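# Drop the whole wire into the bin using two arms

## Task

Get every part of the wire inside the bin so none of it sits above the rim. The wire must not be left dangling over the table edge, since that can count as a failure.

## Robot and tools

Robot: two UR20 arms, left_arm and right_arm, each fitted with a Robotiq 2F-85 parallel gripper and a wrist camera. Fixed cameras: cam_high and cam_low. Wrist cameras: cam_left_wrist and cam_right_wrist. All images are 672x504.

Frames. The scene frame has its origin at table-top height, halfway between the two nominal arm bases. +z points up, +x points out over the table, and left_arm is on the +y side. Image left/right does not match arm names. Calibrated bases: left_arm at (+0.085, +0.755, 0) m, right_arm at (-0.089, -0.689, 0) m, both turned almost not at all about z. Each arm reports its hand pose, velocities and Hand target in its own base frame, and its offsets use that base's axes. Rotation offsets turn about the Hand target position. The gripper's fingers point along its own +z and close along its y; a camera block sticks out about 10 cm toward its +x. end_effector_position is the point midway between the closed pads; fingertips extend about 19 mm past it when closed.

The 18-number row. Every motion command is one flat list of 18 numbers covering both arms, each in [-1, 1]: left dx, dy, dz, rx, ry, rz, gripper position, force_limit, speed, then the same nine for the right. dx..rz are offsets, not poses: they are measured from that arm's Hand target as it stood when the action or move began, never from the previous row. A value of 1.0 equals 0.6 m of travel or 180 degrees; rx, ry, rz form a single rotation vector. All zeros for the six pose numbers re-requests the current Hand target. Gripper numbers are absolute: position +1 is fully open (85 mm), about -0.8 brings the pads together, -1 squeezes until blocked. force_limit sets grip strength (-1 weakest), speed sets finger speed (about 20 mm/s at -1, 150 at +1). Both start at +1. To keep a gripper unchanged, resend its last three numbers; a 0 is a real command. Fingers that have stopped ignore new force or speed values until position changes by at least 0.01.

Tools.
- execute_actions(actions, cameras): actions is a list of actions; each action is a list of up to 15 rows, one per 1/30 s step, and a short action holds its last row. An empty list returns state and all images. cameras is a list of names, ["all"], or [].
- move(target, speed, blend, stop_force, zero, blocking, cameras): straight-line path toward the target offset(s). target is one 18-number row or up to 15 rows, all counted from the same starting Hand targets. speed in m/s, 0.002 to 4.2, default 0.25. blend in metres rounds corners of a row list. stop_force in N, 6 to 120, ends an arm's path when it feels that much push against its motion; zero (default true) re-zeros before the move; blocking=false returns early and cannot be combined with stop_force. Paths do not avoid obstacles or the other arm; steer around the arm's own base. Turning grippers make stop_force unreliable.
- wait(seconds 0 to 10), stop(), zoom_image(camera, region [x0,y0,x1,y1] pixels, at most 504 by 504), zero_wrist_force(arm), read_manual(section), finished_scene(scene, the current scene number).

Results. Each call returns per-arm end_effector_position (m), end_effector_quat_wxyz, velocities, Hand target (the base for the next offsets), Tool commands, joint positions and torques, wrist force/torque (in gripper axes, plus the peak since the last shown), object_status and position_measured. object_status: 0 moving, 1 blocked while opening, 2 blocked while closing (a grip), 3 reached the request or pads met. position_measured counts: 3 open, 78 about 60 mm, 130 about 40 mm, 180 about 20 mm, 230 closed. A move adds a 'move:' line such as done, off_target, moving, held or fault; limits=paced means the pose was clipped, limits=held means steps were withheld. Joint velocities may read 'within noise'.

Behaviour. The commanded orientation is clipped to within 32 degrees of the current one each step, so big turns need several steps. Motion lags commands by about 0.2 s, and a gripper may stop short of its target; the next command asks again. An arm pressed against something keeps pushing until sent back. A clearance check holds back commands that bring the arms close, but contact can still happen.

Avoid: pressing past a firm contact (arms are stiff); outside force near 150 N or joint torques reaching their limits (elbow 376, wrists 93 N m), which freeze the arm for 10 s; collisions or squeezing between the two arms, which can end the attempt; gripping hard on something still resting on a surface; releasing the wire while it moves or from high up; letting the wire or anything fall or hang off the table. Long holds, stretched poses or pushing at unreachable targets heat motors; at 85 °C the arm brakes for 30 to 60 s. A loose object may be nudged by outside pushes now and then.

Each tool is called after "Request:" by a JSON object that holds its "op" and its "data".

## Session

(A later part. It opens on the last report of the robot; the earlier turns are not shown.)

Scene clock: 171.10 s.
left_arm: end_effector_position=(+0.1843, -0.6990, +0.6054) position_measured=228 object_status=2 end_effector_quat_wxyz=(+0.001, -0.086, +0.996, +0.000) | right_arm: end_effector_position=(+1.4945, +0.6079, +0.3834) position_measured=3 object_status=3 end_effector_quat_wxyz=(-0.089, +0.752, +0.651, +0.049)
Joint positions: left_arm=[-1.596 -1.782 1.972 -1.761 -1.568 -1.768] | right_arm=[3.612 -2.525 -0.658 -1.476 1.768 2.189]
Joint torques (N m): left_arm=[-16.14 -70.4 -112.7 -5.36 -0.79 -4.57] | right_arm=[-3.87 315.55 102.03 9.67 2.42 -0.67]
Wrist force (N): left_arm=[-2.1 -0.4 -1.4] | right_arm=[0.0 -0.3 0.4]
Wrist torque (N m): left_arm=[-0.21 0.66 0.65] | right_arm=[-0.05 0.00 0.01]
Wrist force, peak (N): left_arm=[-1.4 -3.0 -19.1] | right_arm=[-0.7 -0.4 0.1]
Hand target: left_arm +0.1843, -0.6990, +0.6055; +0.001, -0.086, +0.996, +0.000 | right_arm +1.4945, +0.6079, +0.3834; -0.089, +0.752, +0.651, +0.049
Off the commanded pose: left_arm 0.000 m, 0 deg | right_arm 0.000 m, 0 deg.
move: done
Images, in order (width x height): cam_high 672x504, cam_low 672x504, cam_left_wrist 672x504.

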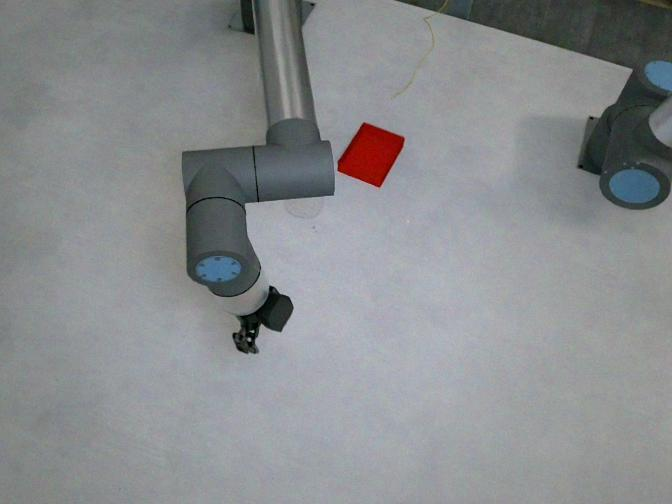

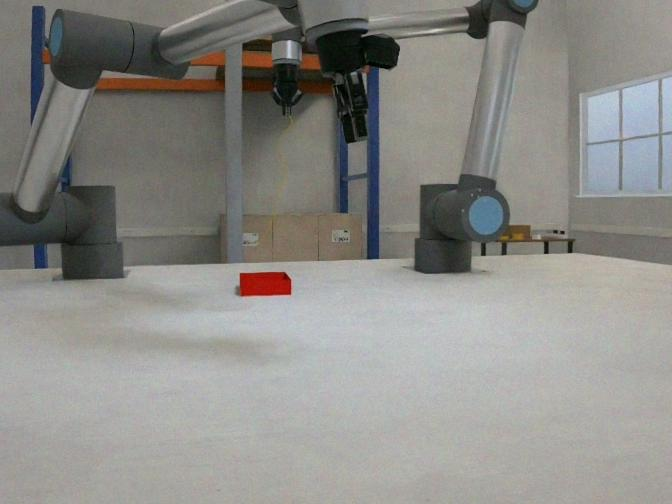

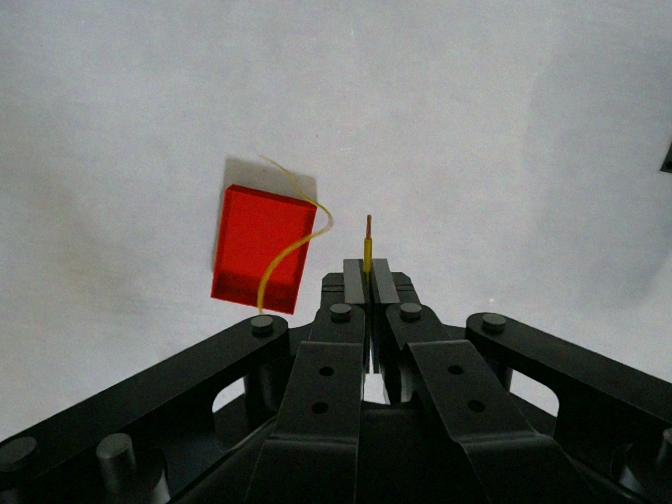

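Request:
{"op": "move", "data": {"target": [[0,0,0.158,0,0,0,-1,-0.6,-0.5,0,0,0,0,0,0,1,1,1],[0.276,-0.018,0.158,0,0,0,-1,-0.6,-0.5,0,0,0,0,0,0,1,1,1]], "speed": 0.15, "blend": [0.03,0], "cameras": ["cam_low","cam_high","cam_left_wrist"]}}

Request:
{"op": "zoom_image", "data": {"camera": "cam_low", "region": [170, 50, 420, 300]}}

Request:
{"op": "zoom_image", "data": {"camera": "cam_left_wrist", "region": [200, 100, 500, 400]}}

Scene clock: 185.83 s.
left_arm: end_effector_position=(+0.3497, -0.7098, +0.7003) position_measured=228 object_status=2 end_effector_quat_wxyz=(+0.001, -0.086, +0.996, +0.000) | right_arm: end_effector_position=(+1.4945, +0.6079, +0.3834) position_measured=3 object_status=3 end_effector_quat_wxyz=(-0.089, +0.752, +0.651, +0.049)
Joint positions: left_arm=[-1.371 -1.712 1.785 -1.645 -1.569 -1.543] | right_arm=[3.612 -2.525 -0.658 -1.476 1.768 2.189]
Joint torques (N m): left_arm=[30.68 -47.13 -114.92 -12.88 -3.8 7.43] | right_arm=[-4.91 314.38 102.72 9.37 2.59 -0.65]
Wrist force (N): left_arm=[-1.9 0.3 -1.2] | right_arm=[-0.2 0.2 0.2]
Wrist torque (N m): left_arm=[-0.09 0.61 0.46] | right_arm=[0.04 0.04 0.01]
Wrist force, peak (N): left_arm=[-4.4 -0.2 -0.6] | right_arm=[0.5 0.2 0.5]
Hand target: left_arm +0.3499, -0.7098, +0.7003; +0.001, -0.086, +0.996, +0.000 | right_arm +1.4945, +0.6079, +0.3834; -0.089, +0.752, +0.651, +0.049
Off the commanded pose: left_arm 0.000 m, 0 deg | right_arm 0.000 m, 0 deg.
move: done
Images, in order (width x height): cam_high 672x504, cam_low 672x504, cam_left_wrist 672x504.

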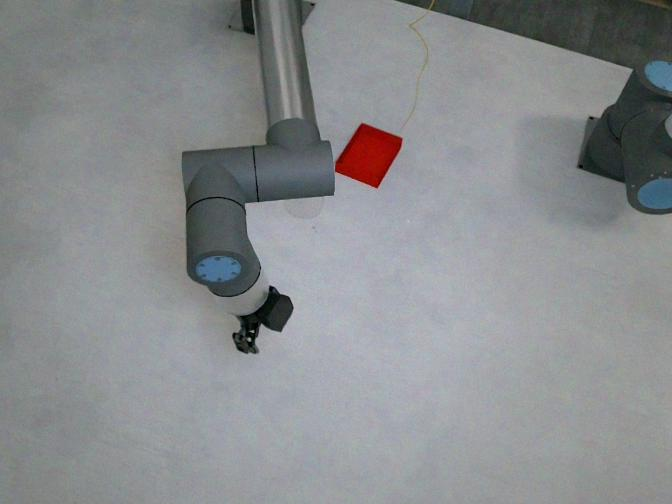

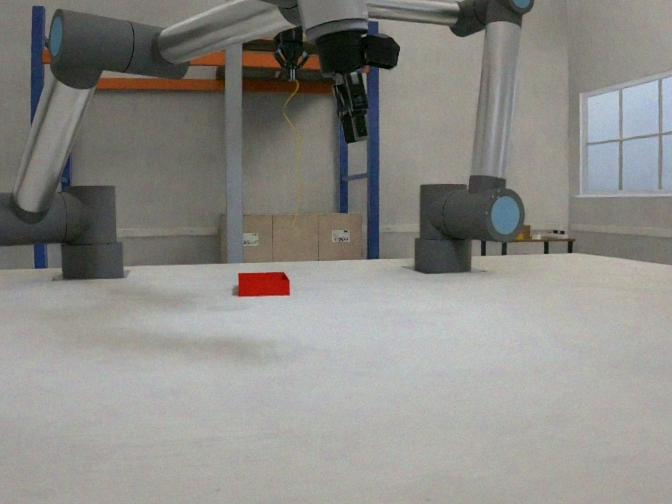

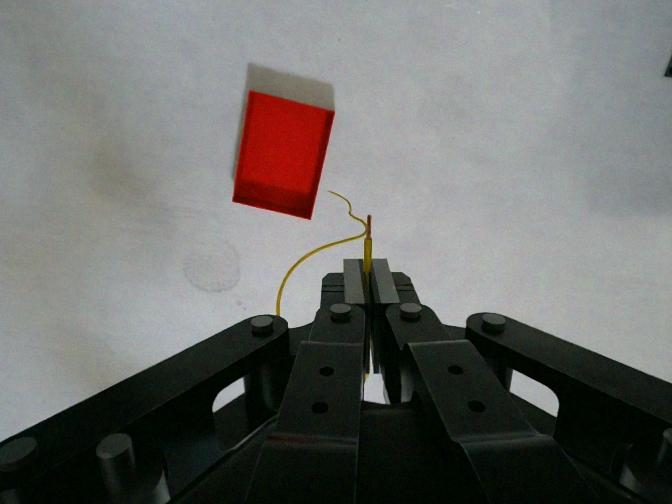

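Scaled by 2.016 from the camera's 672x504 image, which has a finer 960x720 frame.

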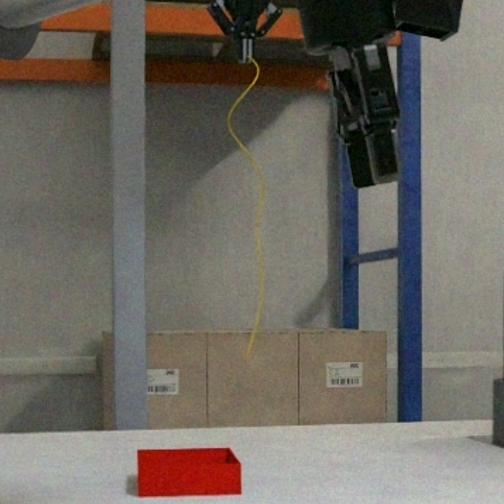

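Scaled by 1.680 from the camera's 672x504 image, which has a finer 960x720 frame.

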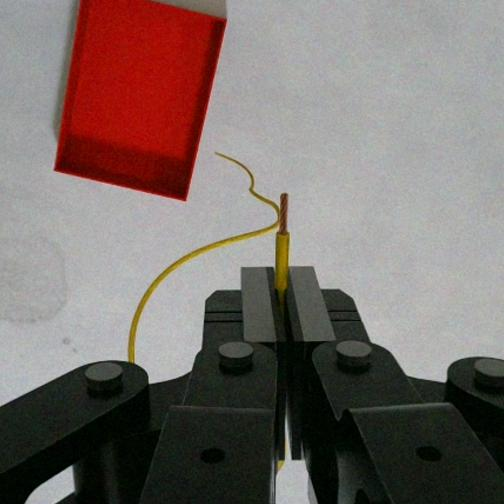

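Request:
{"op": "move", "data": {"target": [[-0.04,-0.137,-0.04,0,0,0,-1,-0.6,-0.5,0,0,0,0,0,0,1,1,1],[-0.04,-0.137,-0.18,0,0,0,-1,-0.6,-0.5,0,0,0,0,0,0,1,1,1]], "speed": 0.12, "cameras": ["cam_high","cam_left_wrist"]}}

Request:
{"op": "zoom_image", "data": {"camera": "cam_low", "region": [170, 50, 420, 300]}}

Request:
{"op": "zoom_image", "data": {"camera": "cam_left_wrist", "region": [200, 100, 500, 400]}}

Scene clock: 193.70 s.
left_arm: end_effector_position=(+0.3259, -0.7920, +0.5924) position_measured=228 object_status=2 end_effector_quat_wxyz=(+0.001, -0.086, +0.996, +0.000) | right_arm: end_effector_position=(+1.4945, +0.6079, +0.3834) position_measured=3 object_status=3 end_effector_quat_wxyz=(-0.089, +0.752, +0.651, +0.049)
Joint positions: left_arm=[-1.418 -1.613 1.846 -1.805 -1.569 -1.591] | right_arm=[3.612 -2.525 -0.658 -1.476 1.768 2.189]
Joint torques (N m): left_arm=[-19.09 -68.02 -76.37 -12.22 2.2 -4.52] | right_arm=[-3.16 314.04 101.11 8.68 2.79 -0.64]
Wrist force (N): left_arm=[-1.6 0.2 -1.0] | right_arm=[-0.2 -0.1 0.3]
Wrist torque (N m): left_arm=[-0.11 0.56 0.89] | right_arm=[-0.01 0.04 0.01]
Wrist force, peak (N): left_arm=[-2.2 0.2 -4.2] | right_arm=[-0.5 -0.6 0.1]
Hand target: left_arm +0.3259, -0.7920, +0.5923; +0.001, -0.086, +0.996, +0.000 | right_arm +1.4945, +0.6079, +0.3834; -0.089, +0.752, +0.651, +0.049
Off the commanded pose: left_arm 0.000 m, 0 deg | right_arm 0.000 m, 0 deg.
move: done
Images, in order (width x height): cam_high 672x504, cam_left_wrist 672x504.

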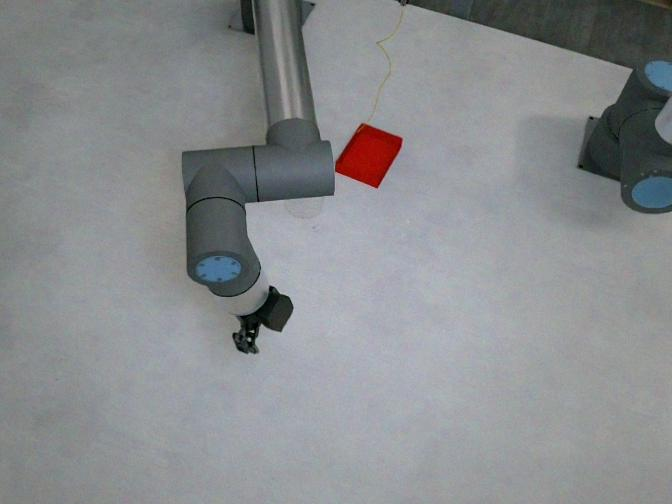

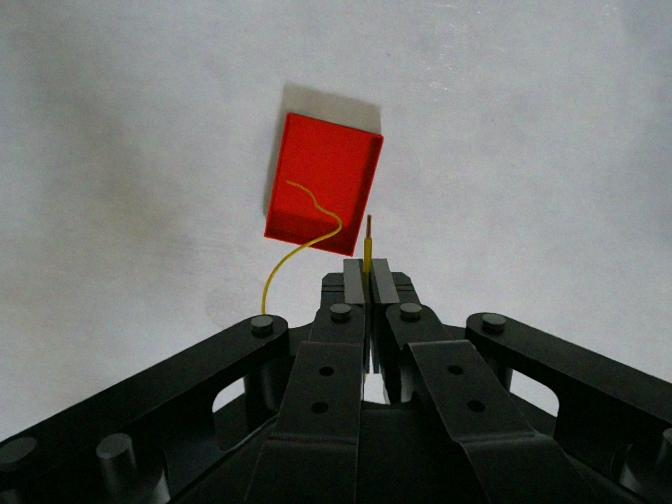

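This scene's latest camera images include none from cam_low. They are from: cam_high, cam_left_wrist. cam_low's image comes with the result of a call that names it in "cameras".

Scaled by 1.680 from the camera's 672x504 image, which has a finer 960x720 frame.

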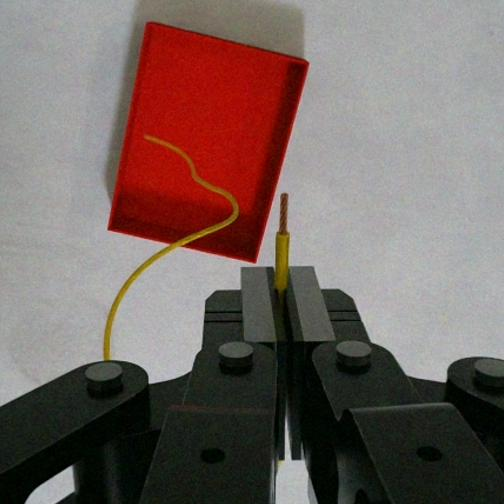

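Request:
{"op": "move", "data": {"target": [0.03,-0.0,-0.27,0,0,0,-1,-0.6,-0.5,0,0,0,0,0,0,1,1,1], "speed": 0.12, "cameras": ["cam_low","cam_left_wrist"]}}

Request:
{"op": "zoom_image", "data": {"camera": "cam_low", "region": [170, 100, 370, 300]}}

Scene clock: 200.50 s.
left_arm: end_effector_position=(+0.3439, -0.7920, +0.4304) position_measured=228 object_status=2 end_effector_quat_wxyz=(+0.001, -0.086, +0.996, +0.000) | right_arm: end_effector_position=(+1.4945, +0.6079, +0.3834) position_measured=3 object_status=3 end_effector_quat_wxyz=(-0.089, +0.752, +0.651, +0.049)
Joint positions: left_arm=[-1.397 -1.535 2.007 -2.043 -1.569 -1.569] | right_arm=[3.612 -2.525 -0.658 -1.476 1.768 2.189]
Joint torques (N m): left_arm=[27.15 -79.72 -67.4 -11.81 -0.87 7.26] | right_arm=[-1.78 312.33 102.62 8.74 2.65 -0.84]
Wrist force (N): left_arm=[-2.0 -0.3 -1.3] | right_arm=[-0.3 0.2 0.4]
Wrist torque (N m): left_arm=[-0.20 0.63 0.47] | right_arm=[0.04 0.06 0.01]
Wrist force, peak (N): left_arm=[-2.6 0.3 -3.0] | right_arm=[0.4 -0.5 0.2]
Hand target: left_arm +0.3439, -0.7920, +0.4303; +0.001, -0.086, +0.996, +0.000 | right_arm +1.4945, +0.6079, +0.3834; -0.089, +0.752, +0.651, +0.049
Off the commanded pose: left_arm 0.000 m, 0 deg | right_arm 0.000 m, 0 deg.
move: done
Images, in order (width x height): cam_low 672x504, cam_left_wrist 672x504.

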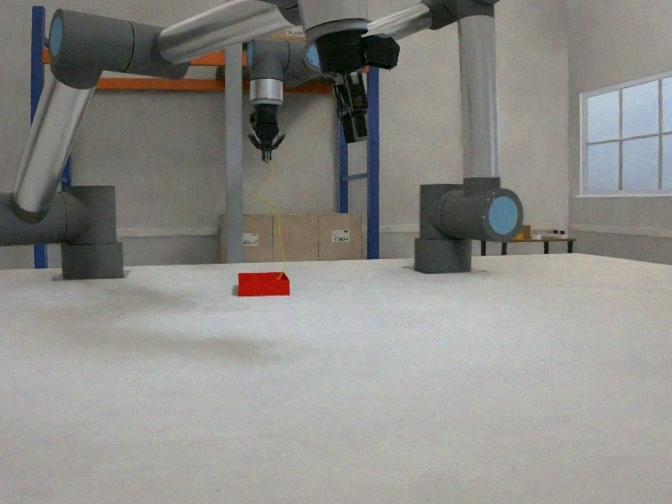

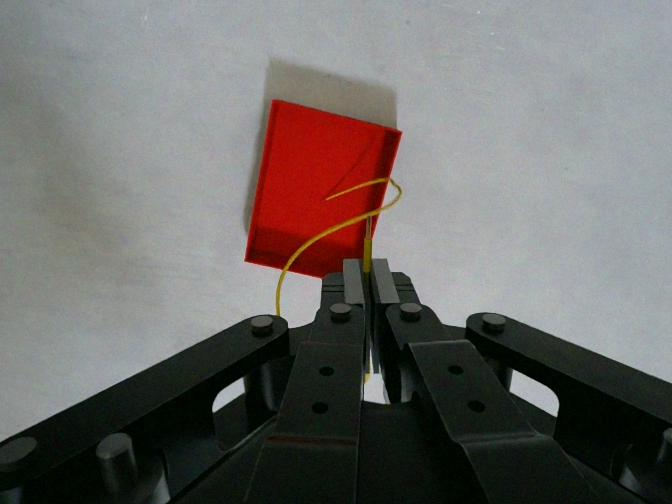

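Scaled by 2.520 from the camera's 672x504 image, which has a finer 960x720 frame.

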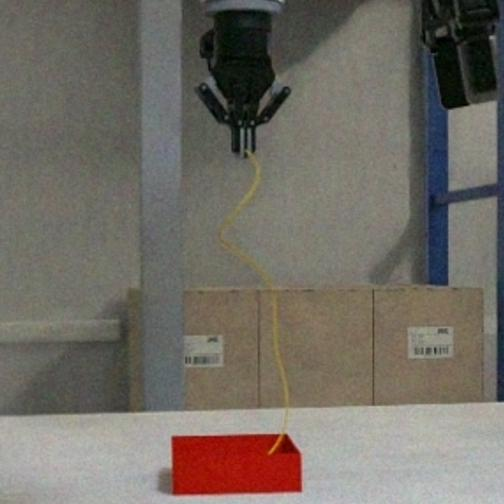

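Request:
{"op": "move", "data": {"target": [0.03,-0.075,-0.19,0,0,0,-1,-0.6,-0.5,0,0,0,0,0,0,1,1,1], "speed": 0.12, "cameras": ["cam_low","cam_left_wrist"]}}

Request:
{"op": "zoom_image", "data": {"camera": "cam_low", "region": [170, 100, 370, 300]}}

Scene clock: 205.17 s.
left_arm: end_effector_position=(+0.3619, -0.8370, +0.3164) position_measured=228 object_status=2 end_effector_quat_wxyz=(+0.001, -0.086, +0.996, +0.000) | right_arm: end_effector_position=(+1.4945, +0.6079, +0.3834) position_measured=3 object_status=3 end_effector_quat_wxyz=(-0.089, +0.752, +0.651, +0.049)
Joint positions: left_arm=[-1.386 -1.403 2.04 -2.209 -1.569 -1.558] | right_arm=[3.612 -2.525 -0.658 -1.476 1.768 2.189]
Joint torques (N m): left_arm=[25.1 -107.54 -60.32 -12.78 -2.02 7.09] | right_arm=[-3.75 314.17 101.25 8.78 2.91 -0.5]
Wrist force (N): left_arm=[-2.3 -0.1 -0.6] | right_arm=[-0.1 0.1 0.0]
Wrist torque (N m): left_arm=[-0.17 0.70 0.49] | right_arm=[0.03 0.03 0.01]
Wrist force, peak (N): left_arm=[-2.4 0.8 -3.5] | right_arm=[0.0 -0.7 0.4]
Hand target: left_arm +0.3619, -0.8370, +0.3163; +0.001, -0.086, +0.996, +0.000 | right_arm +1.4945, +0.6079, +0.3834; -0.089, +0.752, +0.651, +0.049
Off the commanded pose: left_arm 0.000 m, 0 deg | right_arm 0.000 m, 0 deg.
move: done
Images, in order (width x height): cam_low 672x504, cam_left_wrist 672x504.

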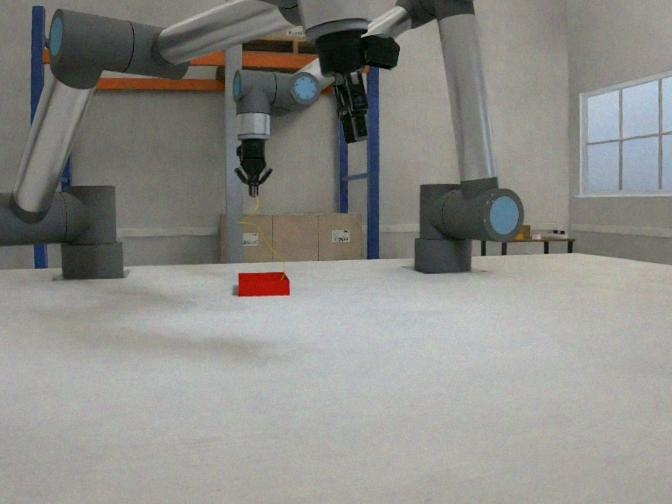

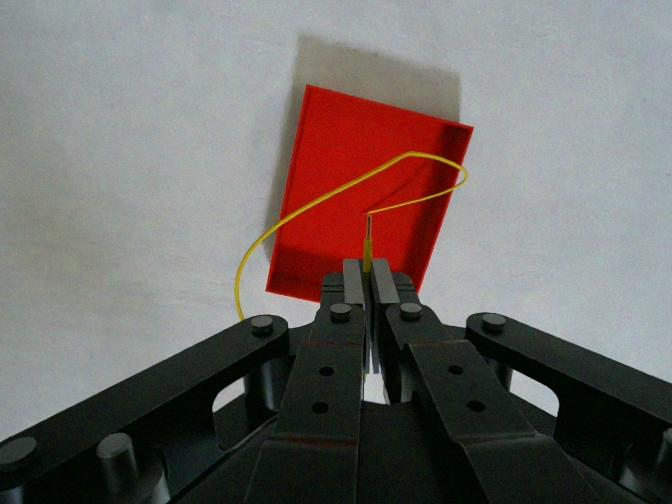

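Scaled by 2.520 from the camera's 672x504 image, which has a finer 960x720 frame.

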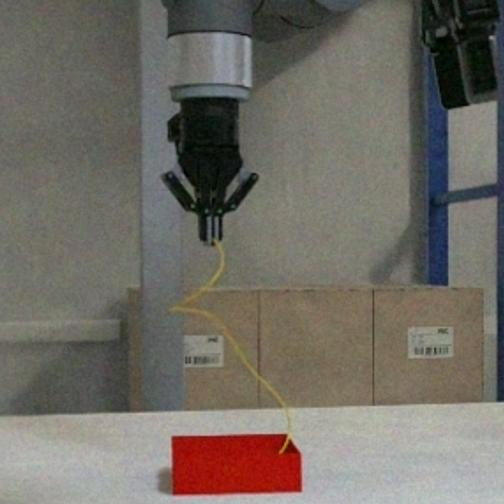

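Request:
{"op": "move", "data": {"target": [-0.01,0.065,-0.15,0,0,0,-1,-0.6,-0.5,0,0,0,0,0,0,1,1,1], "speed": 0.12, "cameras": ["cam_low","cam_left_wrist"]}}

Request:
{"op": "zoom_image", "data": {"camera": "cam_low", "region": [170, 150, 320, 300]}}

Scene clock: 215.93 s.
left_arm: end_effector_position=(+0.3559, -0.7981, +0.2264) position_measured=228 object_status=2 end_effector_quat_wxyz=(+0.001, -0.086, +0.996, +0.000) | right_arm: end_effector_position=(+1.4945, +0.6079, +0.3834) position_measured=3 object_status=3 end_effector_quat_wxyz=(-0.089, +0.752, +0.651, +0.049)
Joint positions: left_arm=[-1.384 -1.364 2.153 -2.361 -1.569 -1.557] | right_arm=[3.612 -2.525 -0.658 -1.476 1.768 2.189]
Joint torques (N m): left_arm=[29.28 -99.28 -52.6 -12.5 -1.71 6.84] | right_arm=[-2.79 312.03 102.27 8.69 3.05 -0.98]
Wrist force (N): left_arm=[-2.2 0.4 -0.7] | right_arm=[-0.2 0.0 -0.2]
Wrist torque (N m): left_arm=[-0.07 0.66 0.47] | right_arm=[0.01 0.03 0.01]
Wrist force, peak (N): left_arm=[-1.9 -0.9 -3.4] | right_arm=[-0.2 -0.4 0.6]
Hand target: left_arm +0.3559, -0.7980, +0.2263; +0.001, -0.086, +0.996, +0.000 | right_arm +1.4945, +0.6079, +0.3834; -0.089, +0.752, +0.651, +0.049
Off the commanded pose: left_arm 0.000 m, 0 deg | right_arm 0.000 m, 0 deg.
move: done
Images, in order (width x height): cam_low 672x504, cam_left_wrist 672x504.

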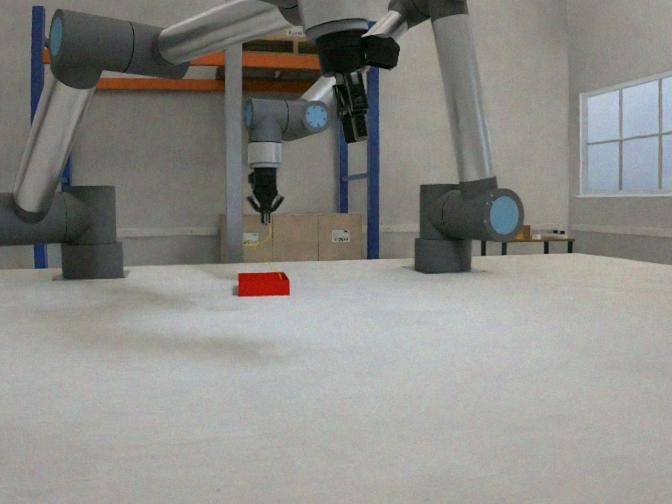

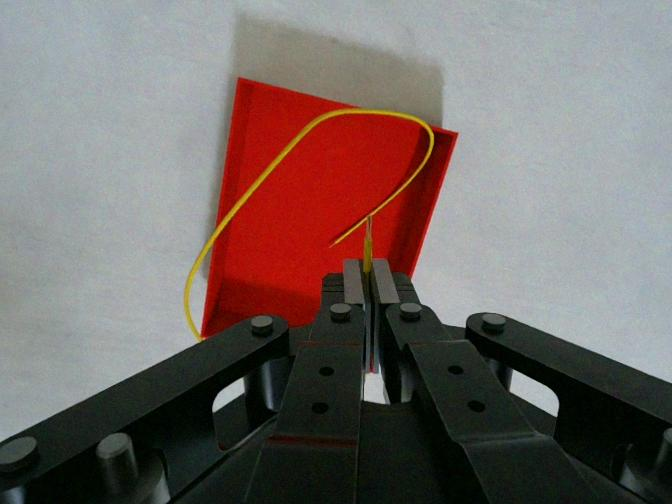

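Scaled by 3.360 from the camera's 672x504 image, which has a finer 960x720 frame.

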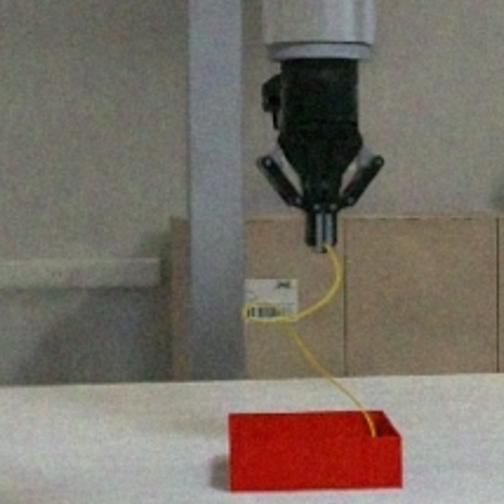

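Request:
{"op": "move", "data": {"target": [0.035,0.015,-0.15,0,0,0,-1,-0.6,-0.5,0,0,0,0,0,0,1,1,1], "speed": 0.1, "cameras": ["cam_low","cam_left_wrist"]}}

Request:
{"op": "zoom_image", "data": {"camera": "cam_low", "region": [170, 150, 320, 300]}}

Scene clock: 221.80 s.
left_arm: end_effector_position=(+0.3769, -0.7890, +0.1364) position_measured=228 object_status=2 end_effector_quat_wxyz=(+0.001, -0.086, +0.996, +0.000) | right_arm: end_effector_position=(+1.4945, +0.6079, +0.3834) position_measured=3 object_status=3 end_effector_quat_wxyz=(-0.089, +0.752, +0.651, +0.049)
Joint positions: left_arm=[-1.358 -1.267 2.201 -2.506 -1.569 -1.53] | right_arm=[3.612 -2.525 -0.658 -1.476 1.768 2.189]
Joint torques (N m): left_arm=[27.48 -116.66 -41.93 -12.62 -1.87 7.05] | right_arm=[-5.19 313.3 101.21 8.77 2.9 -0.75]
Wrist force (N): left_arm=[-1.9 0.0 -0.5] | right_arm=[-0.2 0.1 -0.1]
Wrist torque (N m): left_arm=[-0.11 0.65 0.46] | right_arm=[0.02 0.04 0.01]
Wrist force, peak (N): left_arm=[-1.9 0.4 -2.9] | right_arm=[-0.4 -0.4 0.4]
Hand target: left_arm +0.3769, -0.7890, +0.1363; +0.001, -0.086, +0.996, +0.000 | right_arm +1.4945, +0.6079, +0.3834; -0.089, +0.752, +0.651, +0.049
Off the commanded pose: left_arm 0.000 m, 0 deg | right_arm 0.000 m, 0 deg.
move: done
Images, in order (width x height): cam_low 672x504, cam_left_wrist 672x504.

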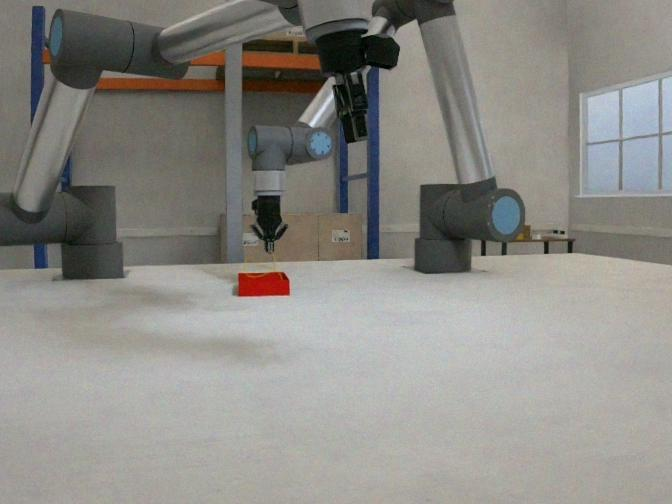

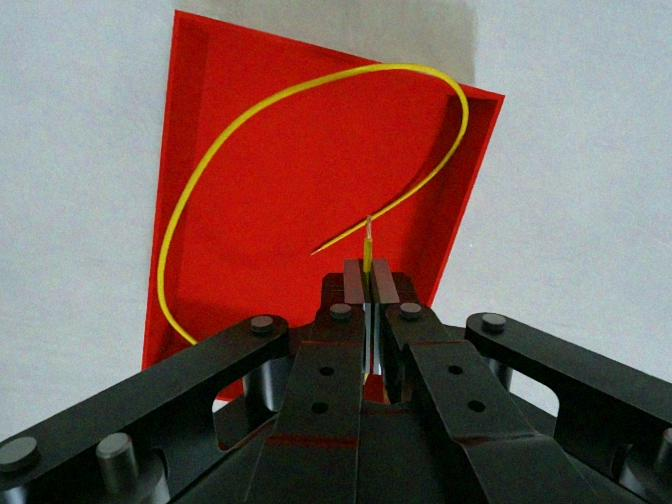

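Scaled by 3.360 from the camera's 672x504 image, which has a finer 960x720 frame.

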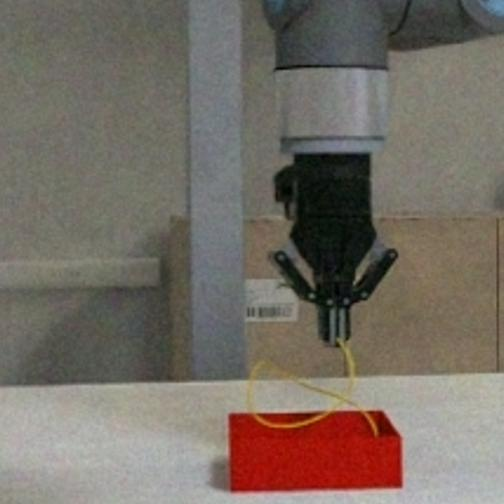

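Request:
{"op": "move", "data": {"target": [0.02,0.0,-0.155,0,0,0,-1,-0.6,-0.5,0,0,0,0,0,0,1,1,1], "speed": 0.1, "cameras": ["cam_low","cam_left_wrist"]}}

Request:
{"op": "zoom_image", "data": {"camera": "cam_low", "region": [170, 150, 320, 300]}}

Scene clock: 227.03 s.
left_arm: end_effector_position=(+0.3889, -0.7890, +0.0434) position_measured=228 object_status=2 end_effector_quat_wxyz=(+0.001, -0.086, +0.996, +0.000) | right_arm: end_effector_position=(+1.4945, +0.6079, +0.3834) position_measured=3 object_status=3 end_effector_quat_wxyz=(-0.089, +0.752, +0.651, +0.049)
Joint positions: left_arm=[-1.344 -1.149 2.229 -2.652 -1.569 -1.517] | right_arm=[3.612 -2.525 -0.658 -1.476 1.768 2.189]
Joint torques (N m): left_arm=[25.65 -130.76 -31.13 -13.4 -3.49 7.3] | right_arm=[-5.77 311.84 101.6 9.07 3.01 -0.69]
Wrist force (N): left_arm=[-2.3 0.4 -0.8] | right_arm=[0.1 -0.2 0.3]
Wrist torque (N m): left_arm=[-0.05 0.72 0.47] | right_arm=[-0.04 -0.01 0.01]
Wrist force, peak (N): left_arm=[-2.2 0.5 -2.4] | right_arm=[-0.7 -0.2 0.1]
Hand target: left_arm +0.3889, -0.7890, +0.0433; +0.001, -0.086, +0.996, +0.000 | right_arm +1.4945, +0.6079, +0.3834; -0.089, +0.752, +0.651, +0.049
Off the commanded pose: left_arm 0.000 m, 0 deg | right_arm 0.000 m, 0 deg.
move: done
Images, in order (width x height): cam_low 672x504, cam_left_wrist 672x504.

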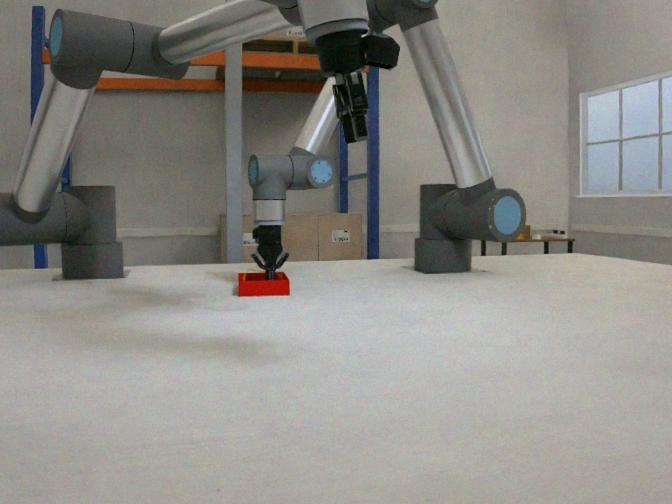

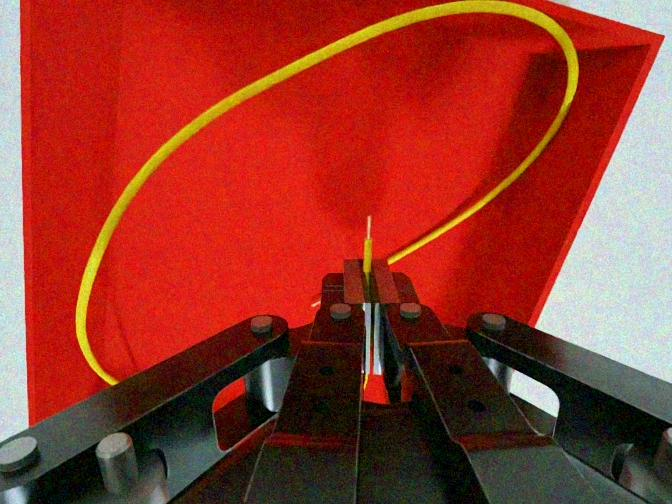

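Scaled by 3.360 from the camera's 672x504 image, which has a finer 960x720 frame.

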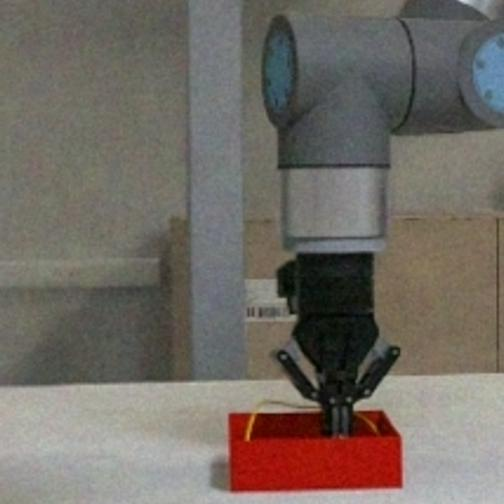

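Request:
{"op": "move", "data": {"target": [[0.0,0.0,-0.024,0,0,0,-1,-0.6,-0.5,0,0,0,0,0,0,1,1,1],[0.0,0.0,-0.024,0,0,0,-0.6,-0.6,-0.8,0,0,0,0,0,0,1,1,1],[0.0,0.0,0.32,0,0,0,-0.6,-0.6,-0.8,0,0,0,0,0,0,1,1,1]], "speed": [0.05,0.1,0.15], "cameras": ["cam_low","cam_left_wrist"]}}

Request:
{"op": "zoom_image", "data": {"camera": "cam_low", "region": [170, 150, 320, 300]}}

Request:
{"op": "zoom_image", "data": {"camera": "cam_left_wrist", "region": [100, 0, 500, 400]}}

Scene clock: 234.00 s.
left_arm: end_effector_position=(+0.3889, -0.7890, +0.2352) position_measured=205 object_status=3 end_effector_quat_wxyz=(+0.001, -0.086, +0.996, +0.000) | right_arm: end_effector_position=(+1.4945, +0.6079, +0.3834) position_measured=3 object_status=3 end_effector_quat_wxyz=(-0.089, +0.752, +0.651, +0.049)
Joint positions: left_arm=[-1.344 -1.367 2.139 -2.345 -1.569 -1.517] | right_arm=[3.612 -2.525 -0.658 -1.476 1.768 2.189]
Joint torques (N m): left_arm=[0.46 -142.1 -87.5 -5.45 0.02 1.82] | right_arm=[-3.42 311.37 102.17 8.85 2.82 -0.66]
Wrist force (N): left_arm=[-2.1 0.8 -1.0] | right_arm=[-0.1 0.3 -0.1]
Wrist torque (N m): left_arm=[0.02 0.63 0.47] | right_arm=[0.07 0.02 0.01]
Wrist force, peak (N): left_arm=[-2.3 0.6 -3.0] | right_arm=[-0.3 -0.6 -0.3]
Hand target: left_arm +0.3889, -0.7890, +0.2353; +0.001, -0.086, +0.996, +0.000 | right_arm +1.4945, +0.6079, +0.3834; -0.089, +0.752, +0.651, +0.049
Off the commanded pose: left_arm 0.000 m, 0 deg | right_arm 0.000 m, 0 deg.
move: done
Images, in order (width x height): cam_low 672x504, cam_left_wrist 672x504.

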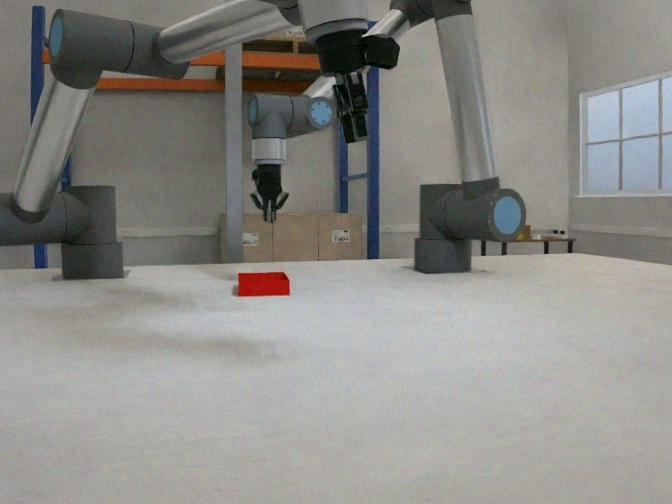

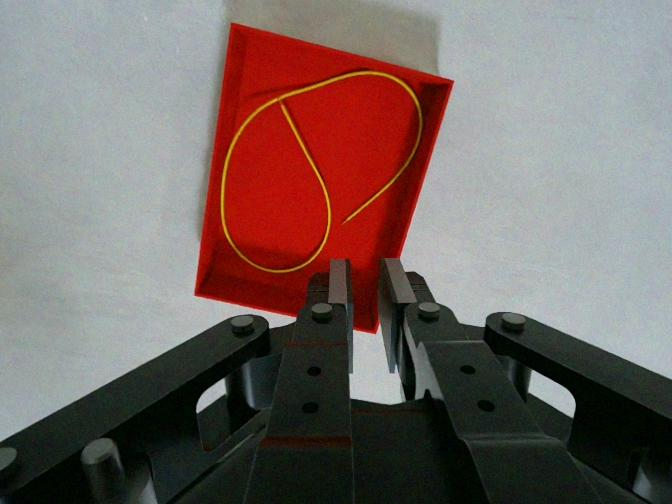

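Scaled by 3.360 from the camera's 672x504 image, which has a finer 960x720 frame.

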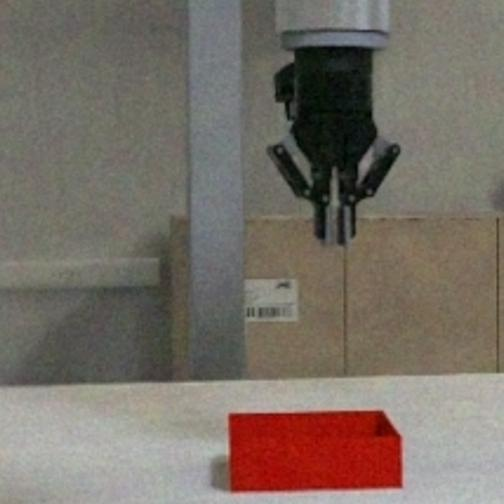

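Scaled by 1.260 from the camera's 672x504 image, which has a finer 960x720 frame.

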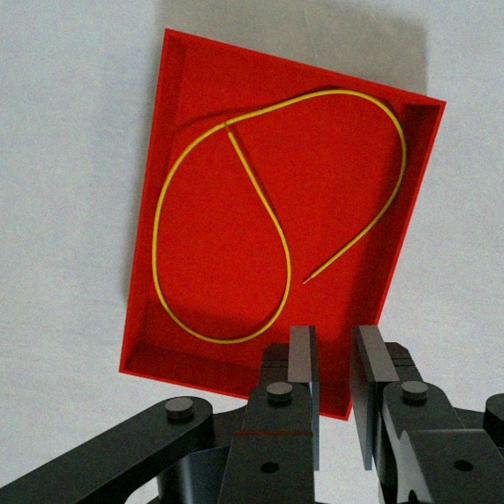

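All inside.

Request:
{"op": "finished_scene", "data": {"scene": 2}}

The scene is finished: the task was done.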